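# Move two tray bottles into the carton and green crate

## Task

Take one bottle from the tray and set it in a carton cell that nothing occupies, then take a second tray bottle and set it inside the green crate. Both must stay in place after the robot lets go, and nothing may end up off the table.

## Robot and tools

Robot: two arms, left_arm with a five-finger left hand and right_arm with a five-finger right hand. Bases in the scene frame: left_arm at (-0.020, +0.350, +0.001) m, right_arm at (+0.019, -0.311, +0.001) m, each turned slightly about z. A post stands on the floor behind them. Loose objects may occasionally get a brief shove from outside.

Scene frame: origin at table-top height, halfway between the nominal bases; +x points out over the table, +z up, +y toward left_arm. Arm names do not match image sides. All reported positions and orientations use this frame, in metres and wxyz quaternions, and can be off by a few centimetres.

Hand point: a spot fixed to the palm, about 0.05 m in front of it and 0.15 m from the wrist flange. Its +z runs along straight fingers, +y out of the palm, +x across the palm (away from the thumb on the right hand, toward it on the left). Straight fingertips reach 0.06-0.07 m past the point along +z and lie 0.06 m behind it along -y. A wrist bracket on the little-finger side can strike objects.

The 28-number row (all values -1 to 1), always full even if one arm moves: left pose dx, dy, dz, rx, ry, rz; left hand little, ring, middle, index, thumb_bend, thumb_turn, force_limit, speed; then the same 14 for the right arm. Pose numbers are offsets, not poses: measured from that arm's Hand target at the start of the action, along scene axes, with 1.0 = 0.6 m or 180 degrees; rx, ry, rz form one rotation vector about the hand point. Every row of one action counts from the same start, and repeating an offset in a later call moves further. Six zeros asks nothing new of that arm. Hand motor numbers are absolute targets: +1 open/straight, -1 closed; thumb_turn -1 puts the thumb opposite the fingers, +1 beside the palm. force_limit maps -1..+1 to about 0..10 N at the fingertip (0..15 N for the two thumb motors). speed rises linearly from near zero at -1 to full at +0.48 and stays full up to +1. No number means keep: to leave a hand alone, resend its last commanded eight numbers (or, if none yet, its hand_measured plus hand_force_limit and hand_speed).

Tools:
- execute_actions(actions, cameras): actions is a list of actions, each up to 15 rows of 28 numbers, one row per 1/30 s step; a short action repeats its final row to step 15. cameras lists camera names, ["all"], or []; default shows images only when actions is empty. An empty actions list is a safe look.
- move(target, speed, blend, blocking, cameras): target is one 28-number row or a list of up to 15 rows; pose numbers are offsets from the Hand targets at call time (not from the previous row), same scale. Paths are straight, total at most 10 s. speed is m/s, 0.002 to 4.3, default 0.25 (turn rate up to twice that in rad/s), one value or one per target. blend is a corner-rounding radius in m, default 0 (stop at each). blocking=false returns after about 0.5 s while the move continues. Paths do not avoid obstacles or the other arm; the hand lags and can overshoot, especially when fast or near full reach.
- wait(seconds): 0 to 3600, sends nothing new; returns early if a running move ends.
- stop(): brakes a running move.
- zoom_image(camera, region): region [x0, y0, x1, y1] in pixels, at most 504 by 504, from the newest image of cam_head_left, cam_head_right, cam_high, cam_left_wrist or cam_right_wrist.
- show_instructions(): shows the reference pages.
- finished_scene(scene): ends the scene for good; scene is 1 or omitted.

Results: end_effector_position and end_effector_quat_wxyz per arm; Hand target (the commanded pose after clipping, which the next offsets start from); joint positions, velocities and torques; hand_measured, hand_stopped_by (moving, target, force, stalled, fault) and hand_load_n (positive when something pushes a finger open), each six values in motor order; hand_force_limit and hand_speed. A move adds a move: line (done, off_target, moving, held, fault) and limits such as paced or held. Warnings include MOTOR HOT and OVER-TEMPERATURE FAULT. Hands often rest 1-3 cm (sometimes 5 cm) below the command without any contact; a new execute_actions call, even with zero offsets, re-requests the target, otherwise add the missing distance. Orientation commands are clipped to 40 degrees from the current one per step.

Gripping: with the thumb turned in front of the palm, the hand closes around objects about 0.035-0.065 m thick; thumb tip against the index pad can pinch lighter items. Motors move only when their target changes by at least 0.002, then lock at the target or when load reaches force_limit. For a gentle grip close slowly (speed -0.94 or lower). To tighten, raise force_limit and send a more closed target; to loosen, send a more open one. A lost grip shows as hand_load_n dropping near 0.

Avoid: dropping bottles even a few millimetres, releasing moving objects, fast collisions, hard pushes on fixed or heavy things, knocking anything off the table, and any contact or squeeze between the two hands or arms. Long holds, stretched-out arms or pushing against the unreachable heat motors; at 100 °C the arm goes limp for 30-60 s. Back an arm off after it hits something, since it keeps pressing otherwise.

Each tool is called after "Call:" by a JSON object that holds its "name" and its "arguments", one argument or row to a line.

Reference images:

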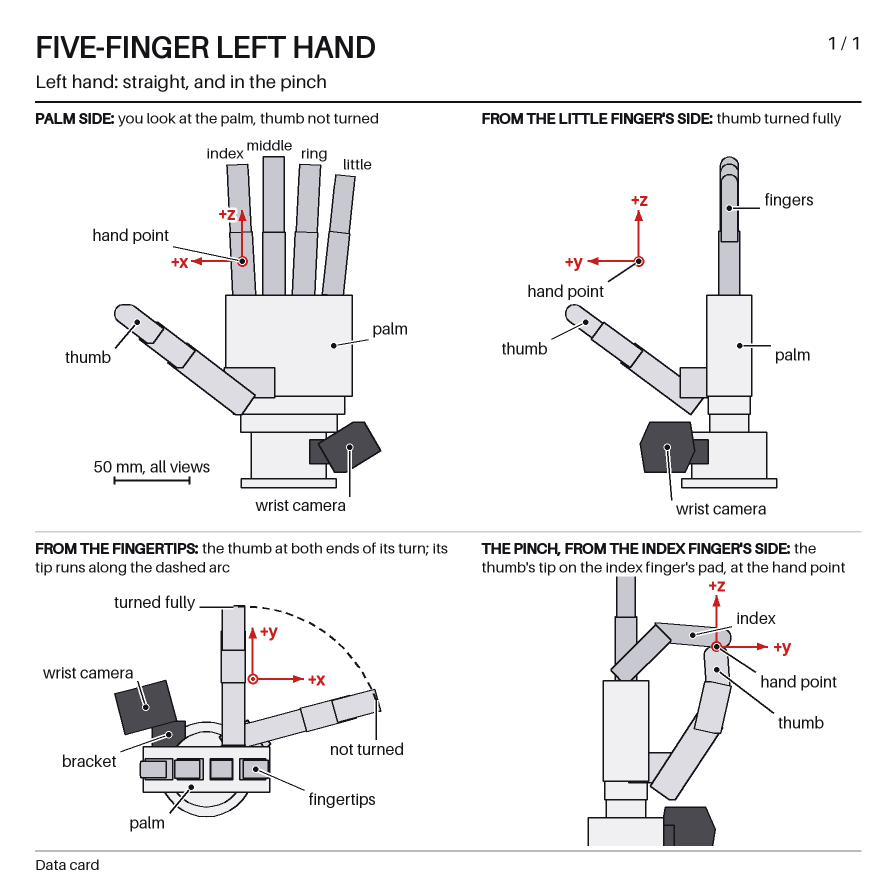

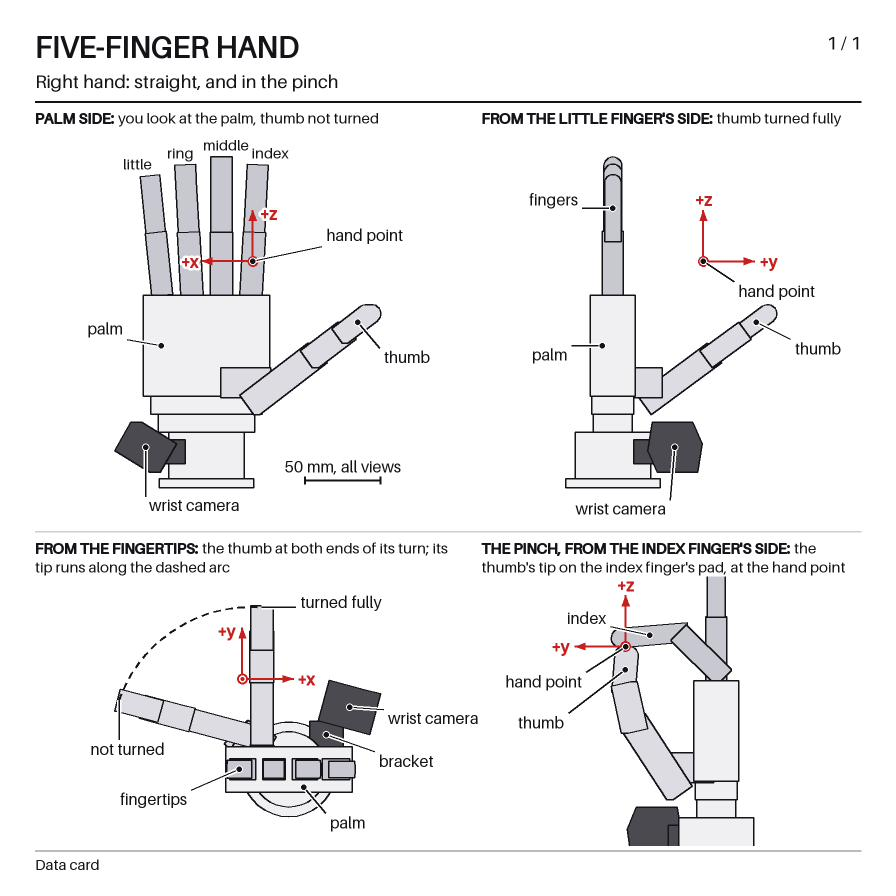

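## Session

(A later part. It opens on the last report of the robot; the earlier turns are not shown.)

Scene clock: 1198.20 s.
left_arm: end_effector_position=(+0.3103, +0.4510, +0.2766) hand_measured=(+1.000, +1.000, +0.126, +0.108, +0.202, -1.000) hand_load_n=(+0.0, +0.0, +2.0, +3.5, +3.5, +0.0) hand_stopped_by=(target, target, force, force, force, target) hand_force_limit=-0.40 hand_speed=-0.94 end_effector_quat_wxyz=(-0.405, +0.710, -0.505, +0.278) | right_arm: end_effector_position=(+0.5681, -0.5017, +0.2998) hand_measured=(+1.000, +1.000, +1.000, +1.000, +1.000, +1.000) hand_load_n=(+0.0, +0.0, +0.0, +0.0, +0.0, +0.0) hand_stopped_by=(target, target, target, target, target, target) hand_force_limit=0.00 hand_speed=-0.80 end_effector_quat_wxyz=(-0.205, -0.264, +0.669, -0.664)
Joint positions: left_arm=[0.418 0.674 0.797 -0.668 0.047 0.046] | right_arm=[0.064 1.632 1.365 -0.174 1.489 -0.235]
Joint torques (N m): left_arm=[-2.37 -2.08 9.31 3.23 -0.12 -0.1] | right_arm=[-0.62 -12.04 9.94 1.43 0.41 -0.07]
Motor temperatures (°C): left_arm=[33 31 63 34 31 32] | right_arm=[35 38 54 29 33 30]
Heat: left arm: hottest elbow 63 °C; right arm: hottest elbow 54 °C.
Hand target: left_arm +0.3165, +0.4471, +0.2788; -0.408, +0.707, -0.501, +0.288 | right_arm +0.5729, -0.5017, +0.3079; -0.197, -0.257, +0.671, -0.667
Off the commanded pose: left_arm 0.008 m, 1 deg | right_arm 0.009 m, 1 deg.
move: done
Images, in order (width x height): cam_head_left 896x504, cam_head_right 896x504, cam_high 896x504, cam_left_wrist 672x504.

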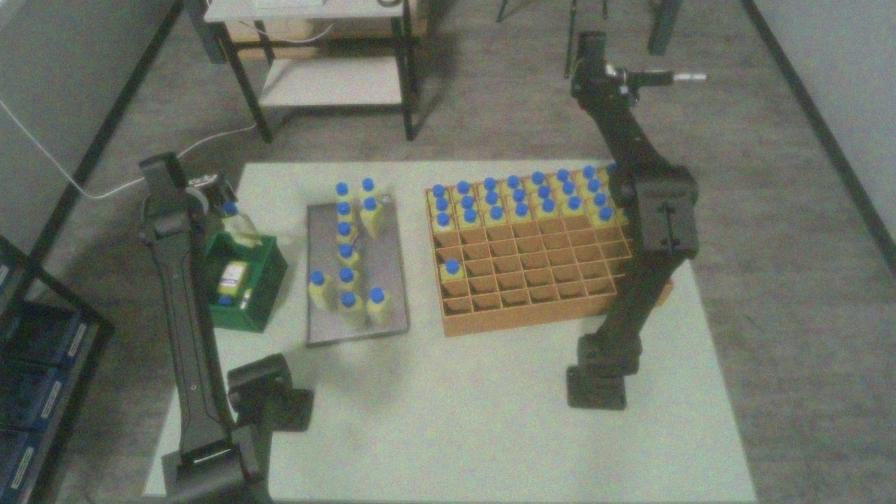

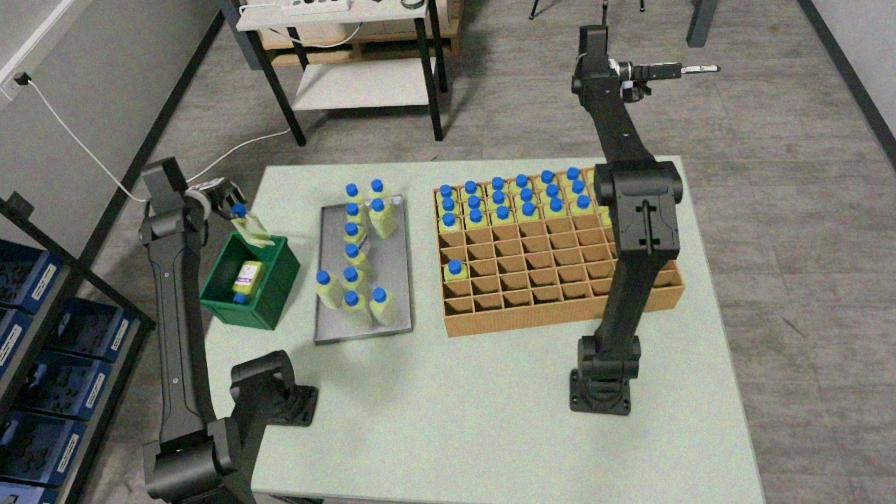

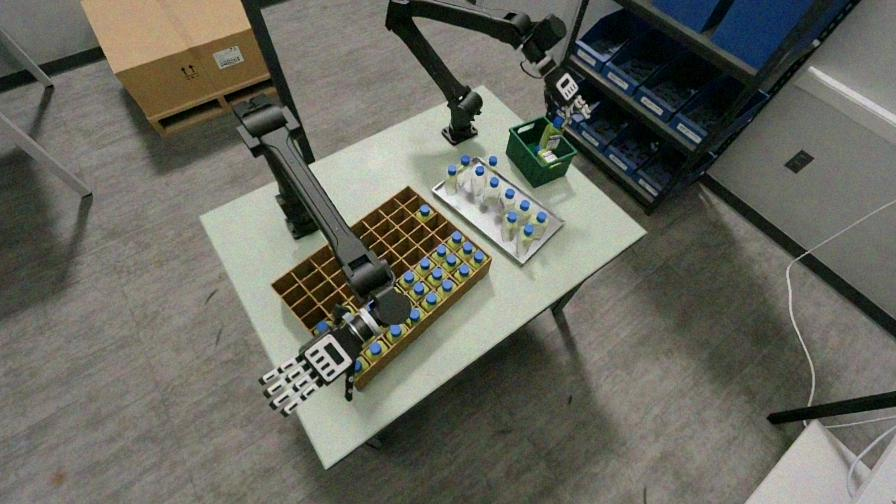

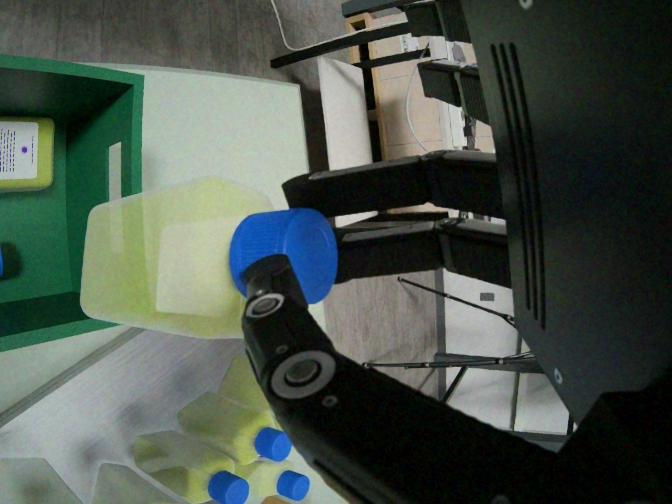

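Call:
{"name": "move", "arguments": {
  "target": [0.006,0.0,-0.06,0,0,0.0,1,1,-0.2,-0.2,0.1,-1,-0.4,-0.94, 0,0,0,0,0,0,1,1,1,1,1,1,0,-0.8],
  "speed": 0.08,
  "cameras": ["cam_left_wrist","cam_head_right","cam_high","cam_head_left"]
}}

Call:
{"name": "zoom_image", "arguments": {
  "camera": "cam_head_right",
  "region": [185, 190, 325, 350]
}}

Call:
{"name": "zoom_image", "arguments": {
  "camera": "cam_high",
  "region": [505, 85, 595, 190]
}}

Call:
{"name": "zoom_image", "arguments": {
  "camera": "cam_left_wrist",
  "region": [0, 40, 300, 400]
}}

Call:
{"name": "zoom_image", "arguments": {
  "camera": "cam_head_left",
  "region": [185, 190, 325, 350]
}}

Scene clock: 1217.43 s.
left_arm: end_effector_position=(+0.3141, +0.4511, +0.2419) hand_measured=(+1.000, +1.000, +0.126, +0.108, +0.202, -1.000) hand_load_n=(+0.0, +0.0, +2.0, +3.5, +3.5, +0.0) hand_stopped_by=(target, target, force, force, force, target) hand_force_limit=-0.40 hand_speed=-0.94 end_effector_quat_wxyz=(-0.406, +0.709, -0.505, +0.278) | right_arm: end_effector_position=(+0.5681, -0.5017, +0.2998) hand_measured=(+1.000, +1.000, +1.000, +1.000, +1.000, +1.000) hand_load_n=(+0.0, +0.0, +0.0, +0.0, +0.0, +0.0) hand_stopped_by=(target, target, target, target, target, target) hand_force_limit=0.00 hand_speed=-0.80 end_effector_quat_wxyz=(-0.205, -0.264, +0.669, -0.664)
Joint positions: left_arm=[0.412 0.675 0.705 -0.572 0.041 0.042] | right_arm=[0.064 1.632 1.365 -0.174 1.489 -0.235]
Joint torques (N m): left_arm=[-2.37 -2.02 9.25 3.19 -0.14 -0.09] | right_arm=[-0.38 -12.1 9.87 1.65 0.43 -0.02]
Motor temperatures (°C): left_arm=[33 31 63 34 31 32] | right_arm=[35 38 54 29 33 30]
Heat: left arm: hottest elbow 63 °C; right arm: hottest elbow 54 °C.
Hand target: left_arm +0.3201, +0.4470, +0.2428; -0.408, +0.707, -0.501, +0.288 | right_arm +0.5729, -0.5017, +0.3079; -0.197, -0.257, +0.671, -0.667
Off the commanded pose: left_arm 0.007 m, 1 deg | right_arm 0.009 m, 1 deg.
move: done
Images, in order (width x height): cam_head_left 896x504, cam_head_right 896x504, cam_high 896x504, cam_left_wrist 672x504.

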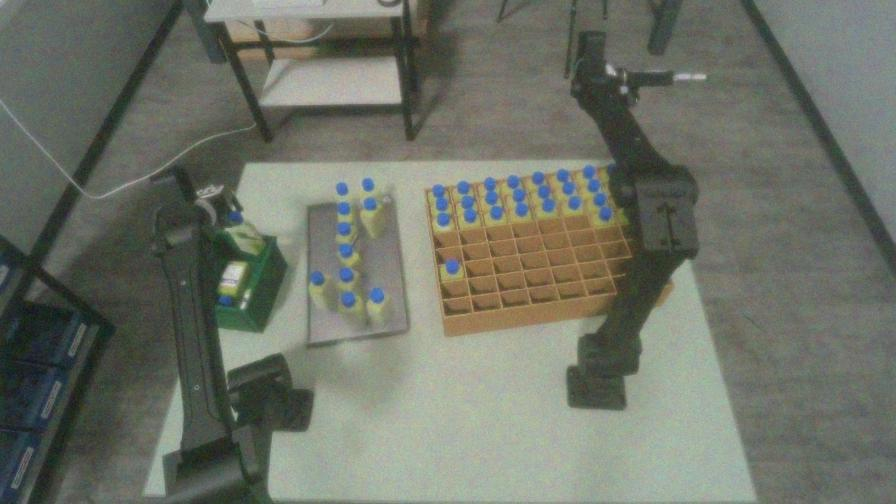

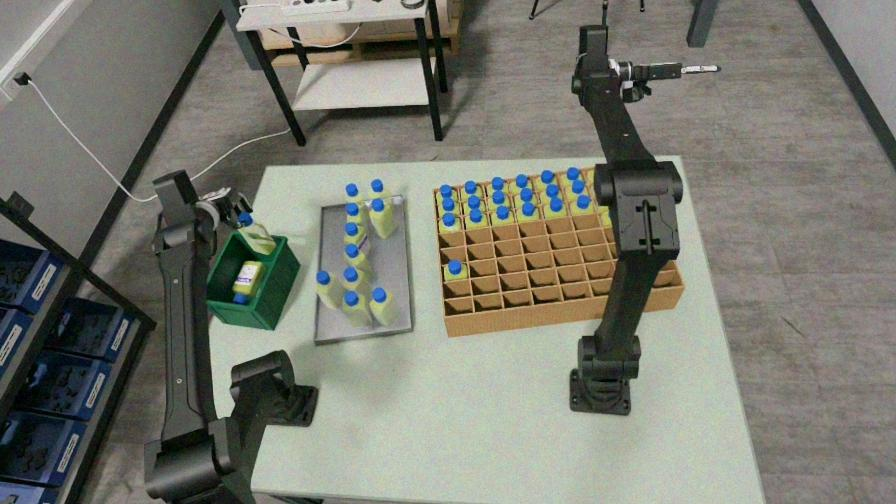

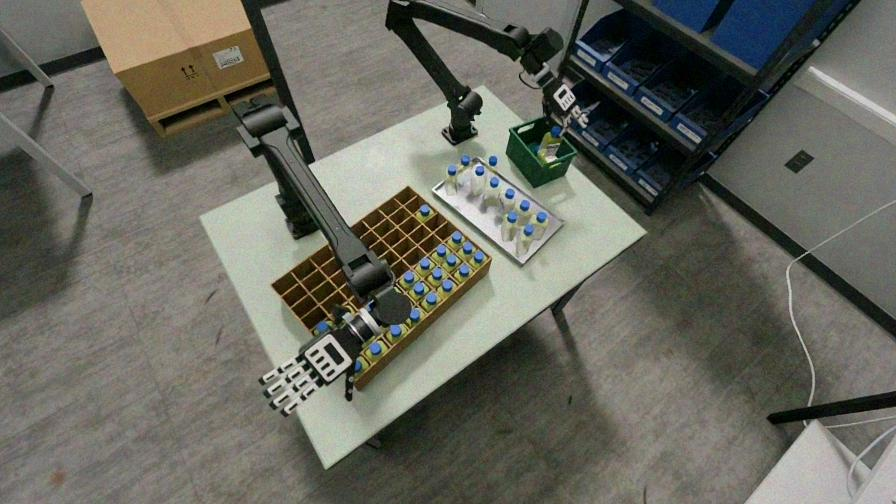

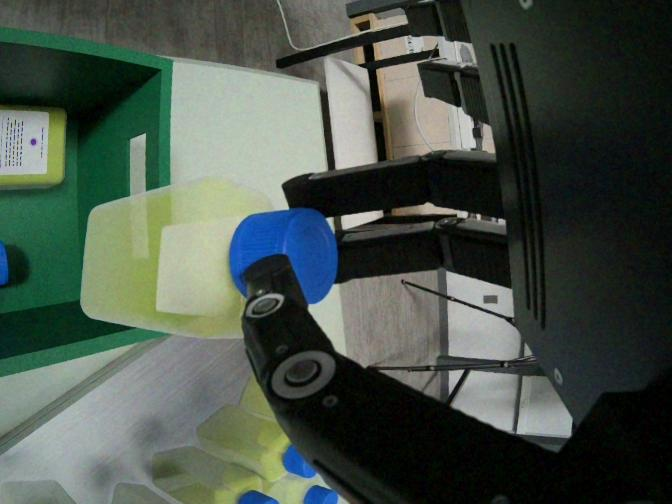

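Scaled by 3.150 from the camera's image (finer frame: 1280x720).

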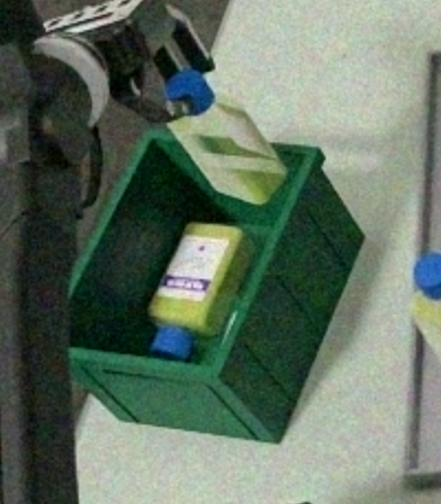

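Scaled by 4.800 from the camera's image (finer frame: 1280x720).

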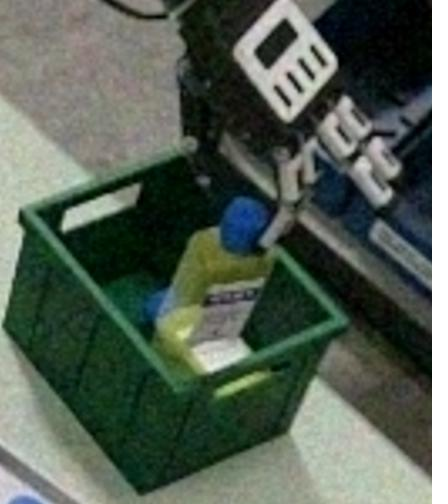

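Scaled by 1.400 from the camera's image (finer frame: 960x720).

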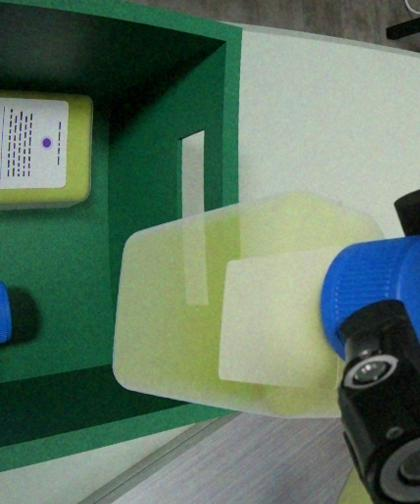

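Scaled by 3.150 from the camera's image (finer frame: 1280x720).

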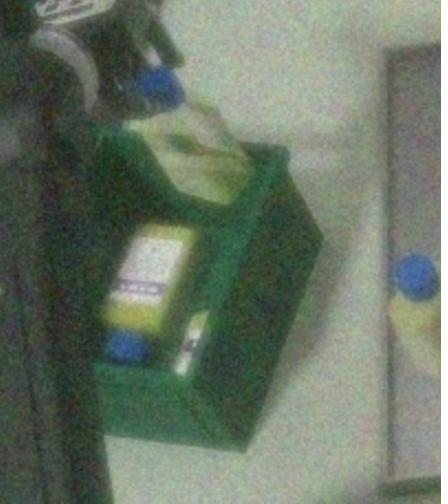

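Call:
{"name": "move", "arguments": {
  "target": [0.003,0.005,-0.033,0,0,0.0,1,1,-0.2,-0.2,0.1,-1,-0.4,-0.94, 0,0,0,0,0,0,1,1,1,1,1,1,0,-0.8],
  "speed": 0.06,
  "cameras": ["cam_left_wrist","cam_head_right","cam_high","cam_head_left"]
}}

Call:
{"name": "zoom_image", "arguments": {
  "camera": "cam_head_right",
  "region": [215, 200, 315, 300]
}}

Call:
{"name": "zoom_image", "arguments": {
  "camera": "cam_left_wrist",
  "region": [0, 40, 300, 400]
}}

Call:
{"name": "zoom_image", "arguments": {
  "camera": "cam_head_left",
  "region": [205, 200, 305, 300]
}}

Call:
{"name": "zoom_image", "arguments": {
  "camera": "cam_high",
  "region": [505, 85, 595, 190]
}}

Scene clock: 1238.77 s.
left_arm: end_effector_position=(+0.3168, +0.4519, +0.2213) hand_measured=(+1.000, +1.000, +0.126, +0.108, +0.202, -1.000) hand_load_n=(+0.0, -0.5, +2.0, +3.5, +3.5, +0.0) hand_stopped_by=(target, target, force, force, force, target) hand_force_limit=-0.40 hand_speed=-0.94 end_effector_quat_wxyz=(-0.405, +0.709, -0.505, +0.278) | right_arm: end_effector_position=(+0.5681, -0.5017, +0.2998) hand_measured=(+1.000, +1.000, +1.000, +1.000, +1.000, +1.000) hand_load_n=(+0.0, +0.0, +0.0, +0.0, +0.0, +0.0) hand_stopped_by=(target, target, target, target, target, target) hand_force_limit=0.00 hand_speed=-0.80 end_effector_quat_wxyz=(-0.205, -0.264, +0.669, -0.664)
Joint positions: left_arm=[0.412 0.686 0.655 -0.513 0.043 0.042] | right_arm=[0.064 1.632 1.365 -0.174 1.489 -0.235]
Joint torques (N m): left_arm=[-1.61 -2.2 9.32 3.22 0.09 -0.04] | right_arm=[-0.5 -12.1 9.85 1.54 0.44 -0.06]
Motor temperatures (°C): left_arm=[33 31 61 35 31 32] | right_arm=[35 38 54 29 33 30]
Heat: left arm: hottest elbow 61 °C; right arm: hottest elbow 54 °C.
Hand target: left_arm +0.3218, +0.4500, +0.2228; -0.408, +0.707, -0.501, +0.288 | right_arm +0.5729, -0.5017, +0.3079; -0.197, -0.257, +0.671, -0.667
Off the commanded pose: left_arm 0.006 m, 1 deg | right_arm 0.009 m, 1 deg.
move: done
Images, in order (width x height): cam_head_left 896x504, cam_head_right 896x504, cam_high 896x504, cam_left_wrist 672x504.

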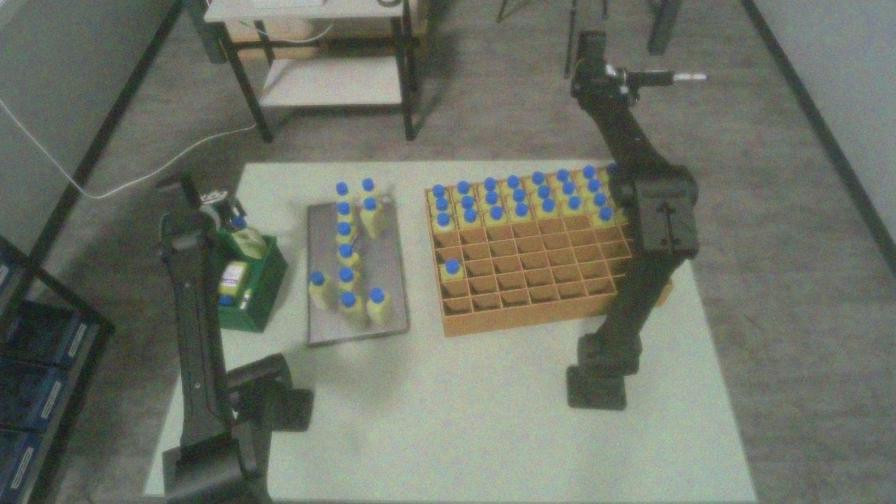

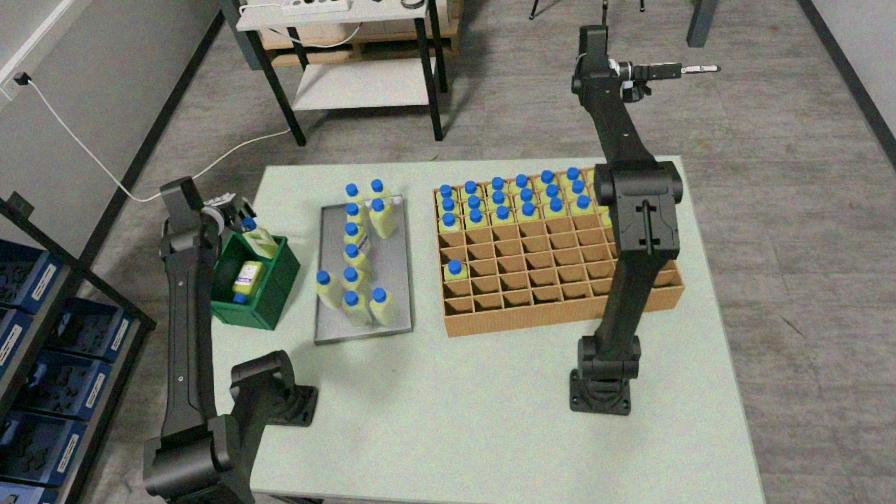

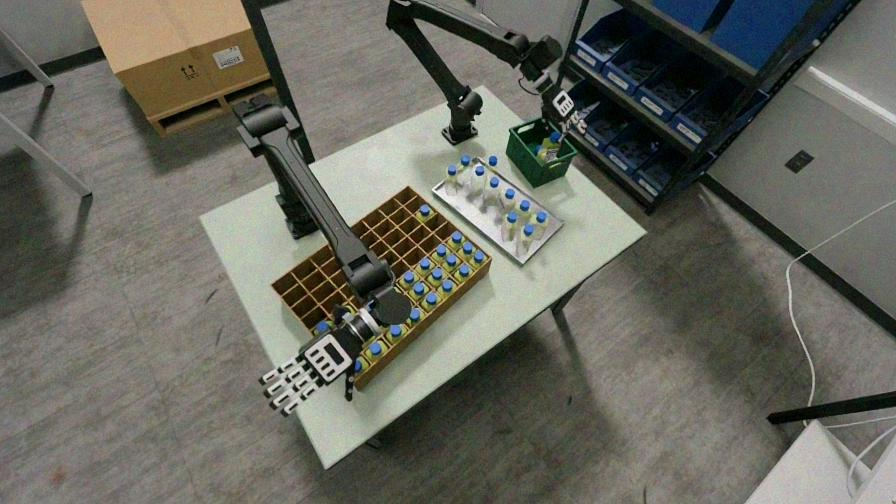

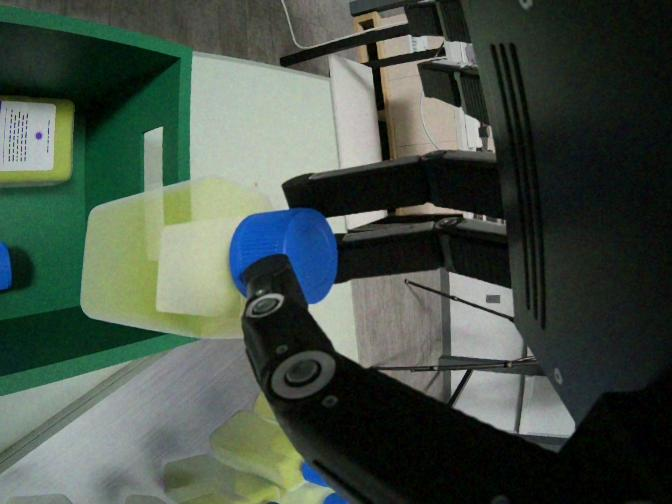

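Scaled by 5.040 from the camera's image (finer frame: 1280x720).

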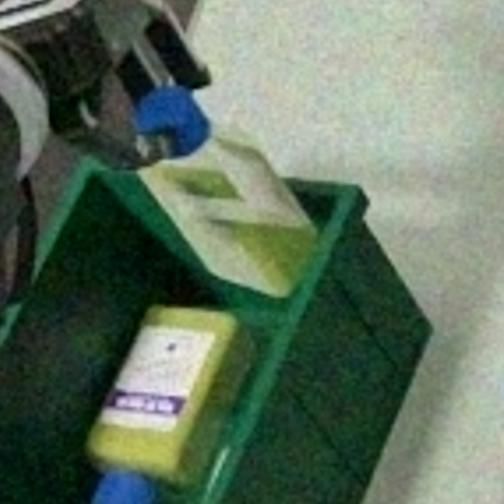

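Scaled by 1.400 from the camera's image (finer frame: 960x720).

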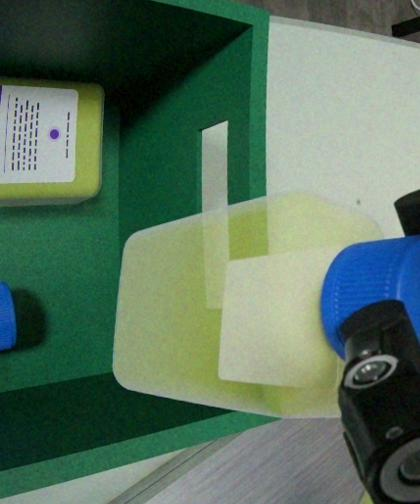

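Scaled by 5.040 from the camera's image (finer frame: 1280x720).

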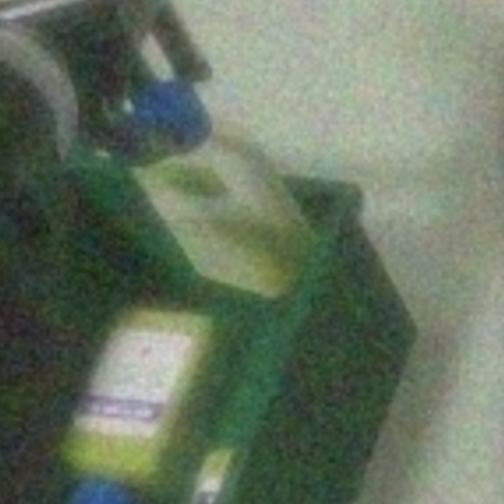

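Scaled by 4.800 from the camera's image (finer frame: 1280x720).

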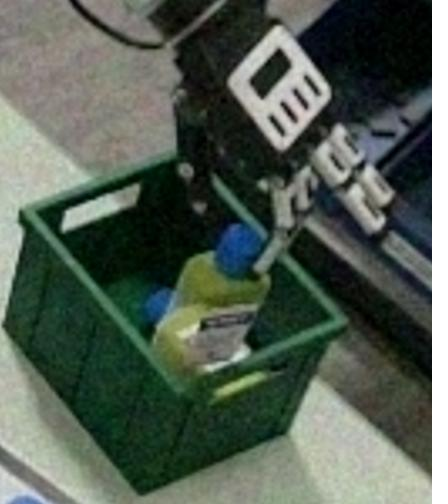

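Call:
{"name": "move", "arguments": {
  "target": [0.009,0.005,-0.06,0,0,0.0,1,1,-0.2,-0.2,0.1,-1,-0.4,-0.94, 0,0,0,0,0,0,1,1,1,1,1,1,0,-0.8],
  "speed": 0.05,
  "cameras": ["cam_left_wrist","cam_head_right","cam_high","cam_head_left"]
}}

Call:
{"name": "zoom_image", "arguments": {
  "camera": "cam_head_right",
  "region": [215, 200, 315, 300]
}}

Call:
{"name": "zoom_image", "arguments": {
  "camera": "cam_left_wrist",
  "region": [0, 40, 300, 400]
}}

Call:
{"name": "zoom_image", "arguments": {
  "camera": "cam_high",
  "region": [505, 85, 595, 190]
}}

Scene clock: 1265.53 s.
left_arm: end_effector_position=(+0.3224, +0.4538, +0.1855) hand_measured=(+1.000, +1.000, +0.126, +0.108, +0.202, -1.000) hand_load_n=(+0.0, +0.0, +2.0, +3.5, +3.5, +0.0) hand_stopped_by=(target, target, force, force, force, target) hand_force_limit=-0.40 hand_speed=-0.94 end_effector_quat_wxyz=(-0.404, +0.709, -0.506, +0.279) | right_arm: end_effector_position=(+0.5681, -0.5017, +0.2998) hand_measured=(+1.000, +1.000, +1.000, +1.000, +1.000, +1.000) hand_load_n=(+0.0, +0.0, +0.0, +0.0, +0.0, +0.0) hand_stopped_by=(target, target, target, target, target, target) hand_force_limit=0.00 hand_speed=-0.80 end_effector_quat_wxyz=(-0.205, -0.264, +0.669, -0.664)
Joint positions: left_arm=[0.412 0.72 0.574 -0.399 0.045 0.042] | right_arm=[0.064 1.632 1.365 -0.174 1.489 -0.235]
Joint torques (N m): left_arm=[-1.32 -2.37 9.17 3.33 0.09 -0.02] | right_arm=[-0.91 -12.16 9.89 1.63 0.42 -0.03]
Motor temperatures (°C): left_arm=[33 31 61 35 31 32] | right_arm=[35 38 54 29 33 30]
Heat: left arm: hottest elbow 61 °C; right arm: hottest elbow 54 °C.
Hand target: left_arm +0.3272, +0.4530, +0.1868; -0.408, +0.707, -0.501, +0.288 | right_arm +0.5729, -0.5017, +0.3079; -0.197, -0.257, +0.671, -0.667
Off the commanded pose: left_arm 0.005 m, 1 deg | right_arm 0.009 m, 1 deg.
move: done
Images, in order (width x height): cam_head_left 896x504, cam_head_right 896x504, cam_high 896x504, cam_left_wrist 672x504.

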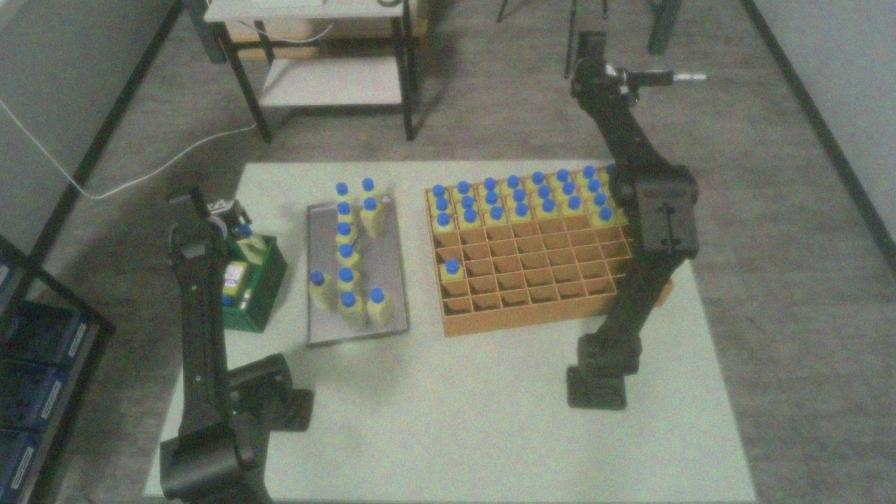

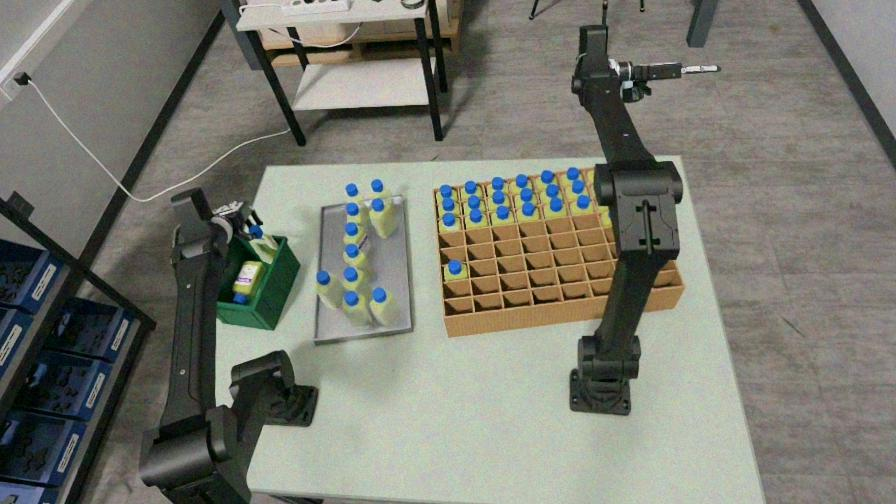

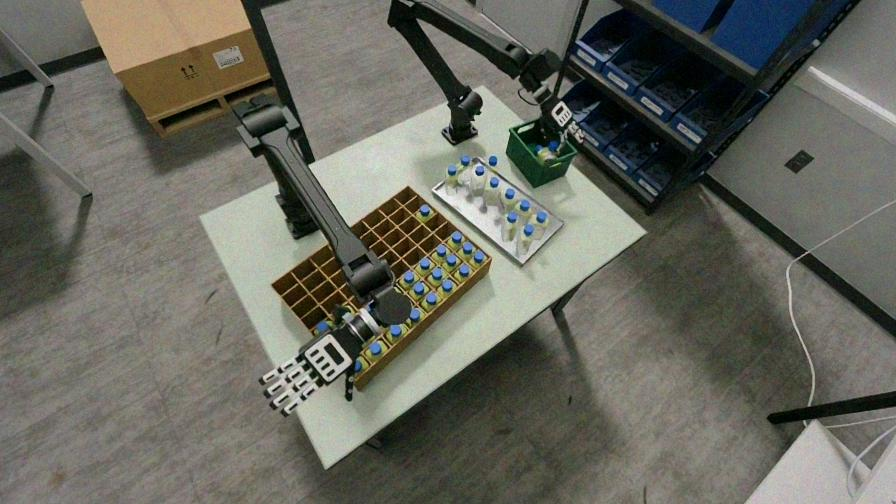

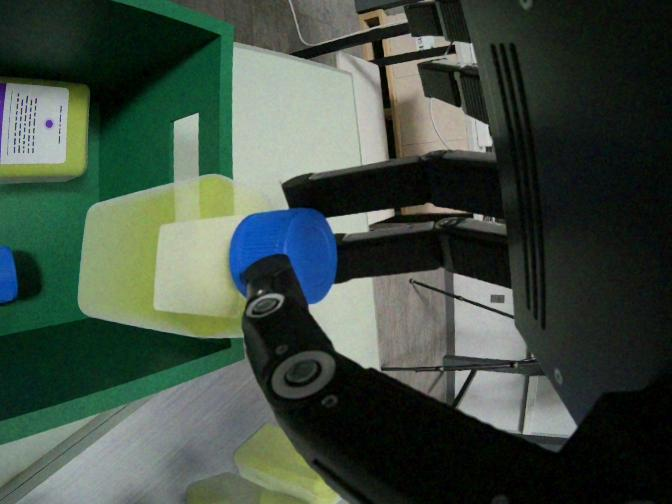

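Scaled by 5.040 from the camera's image (finer frame: 1280x720).

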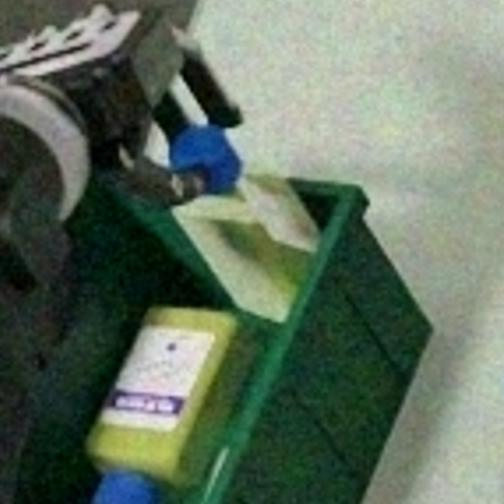

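Scaled by 1.400 from the camera's image (finer frame: 960x720).

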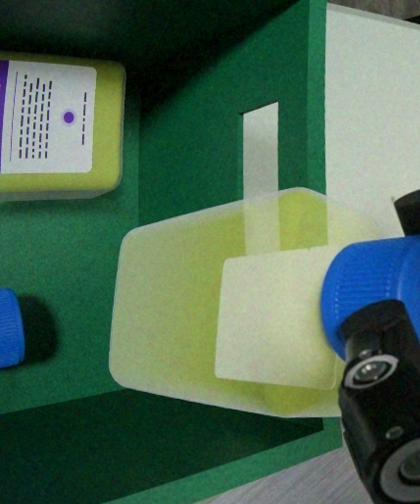

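Scaled by 4.800 from the camera's image (finer frame: 1280x720).

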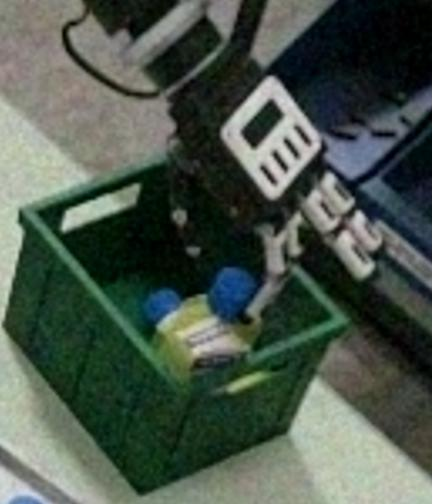

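Call:
{"name": "move", "arguments": {
  "target": [-0.01,-0.001,-0.055,0,0,0.0,1,1,-0.2,-0.2,0.1,-1,-0.4,-0.94, 0,0,0,0,0,0,1,1,1,1,1,1,0,-0.8],
  "speed": 0.05,
  "cameras": ["cam_left_wrist","cam_head_right","cam_high"]
}}

Call:
{"name": "zoom_image", "arguments": {
  "camera": "cam_head_right",
  "region": [215, 200, 315, 300]
}}

Call:
{"name": "zoom_image", "arguments": {
  "camera": "cam_left_wrist",
  "region": [0, 40, 360, 400]
}}

Call:
{"name": "zoom_image", "arguments": {
  "camera": "cam_high",
  "region": [505, 85, 595, 190]
}}

Scene clock: 1276.63 s.
left_arm: end_effector_position=(+0.3183, +0.4506, +0.1532) hand_measured=(+1.000, +1.000, +0.126, +0.108, +0.202, -1.000) hand_load_n=(+0.0, +0.0, +2.0, +3.5, +3.5, +0.0) hand_stopped_by=(target, target, force, force, force, target) hand_force_limit=-0.40 hand_speed=-0.94 end_effector_quat_wxyz=(-0.403, +0.708, -0.507, +0.282) | right_arm: end_effector_position=(+0.5681, -0.5017, +0.2998) hand_measured=(+1.000, +1.000, +1.000, +1.000, +1.000, +1.000) hand_load_n=(+0.0, +0.0, +0.0, +0.0, +0.0, -0.5) hand_stopped_by=(target, target, target, target, target, target) hand_force_limit=0.00 hand_speed=-0.80 end_effector_quat_wxyz=(-0.205, -0.264, +0.669, -0.664)
Joint positions: left_arm=[0.412 0.724 0.487 -0.306 0.052 0.042] | right_arm=[0.064 1.632 1.365 -0.174 1.489 -0.235]
Joint torques (N m): left_arm=[-0.62 -2.26 9.01 3.21 0.09 0.01] | right_arm=[-0.67 -12.28 9.7 1.57 0.38 -0.06]
Motor temperatures (°C): left_arm=[33 31 59 35 31 32] | right_arm=[35 38 54 29 33 30]
Heat: left arm: hottest elbow 59 °C; right arm: hottest elbow 54 °C.
Hand target: left_arm +0.3212, +0.4524, +0.1539; -0.408, +0.707, -0.501, +0.288 | right_arm +0.5729, -0.5017, +0.3079; -0.197, -0.257, +0.671, -0.667
Off the commanded pose: left_arm 0.003 m, 1 deg | right_arm 0.009 m, 1 deg.
move: done
Images, in order (width x height): cam_head_right 896x504, cam_high 896x504, cam_left_wrist 672x504.

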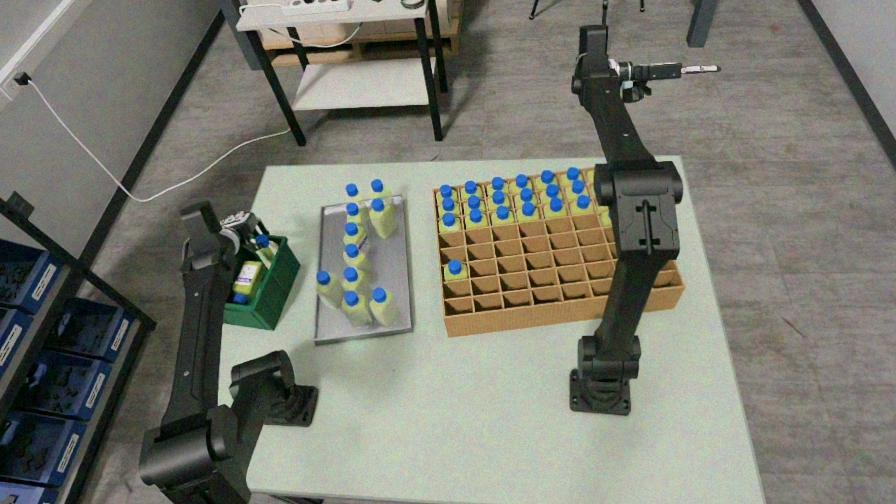

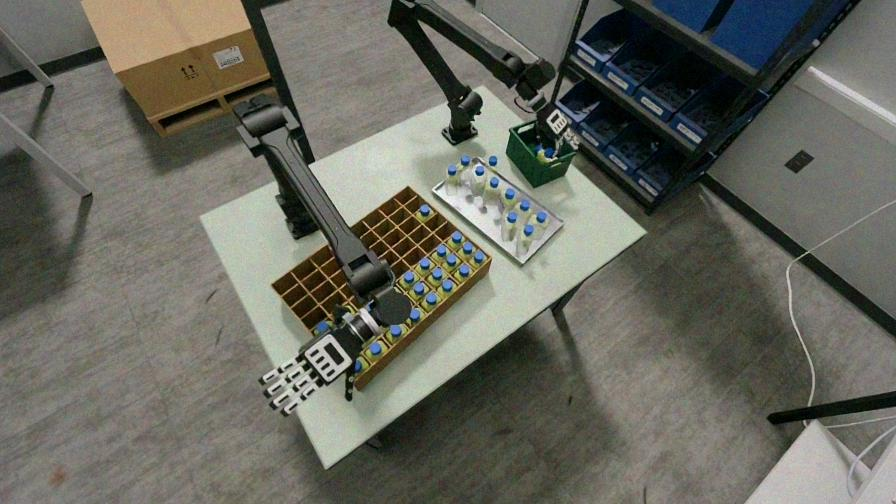

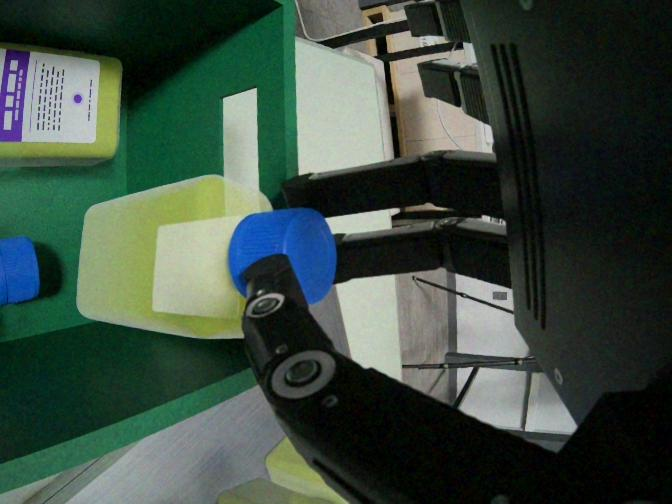

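Scaled by 5.040 from the camera's image (finer frame: 1280x720).

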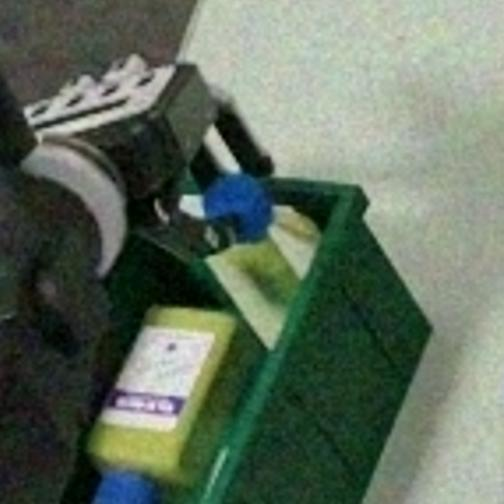

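Scaled by 1.400 from the camera's image (finer frame: 960x720).

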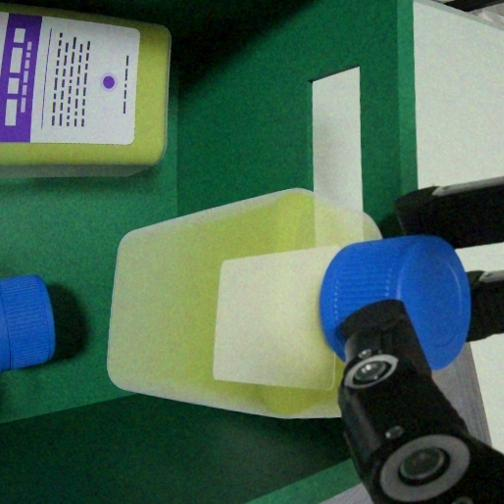

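Scaled by 4.800 from the camera's image (finer frame: 1280x720).

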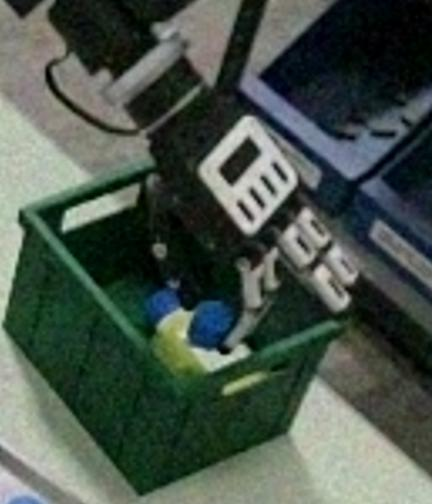

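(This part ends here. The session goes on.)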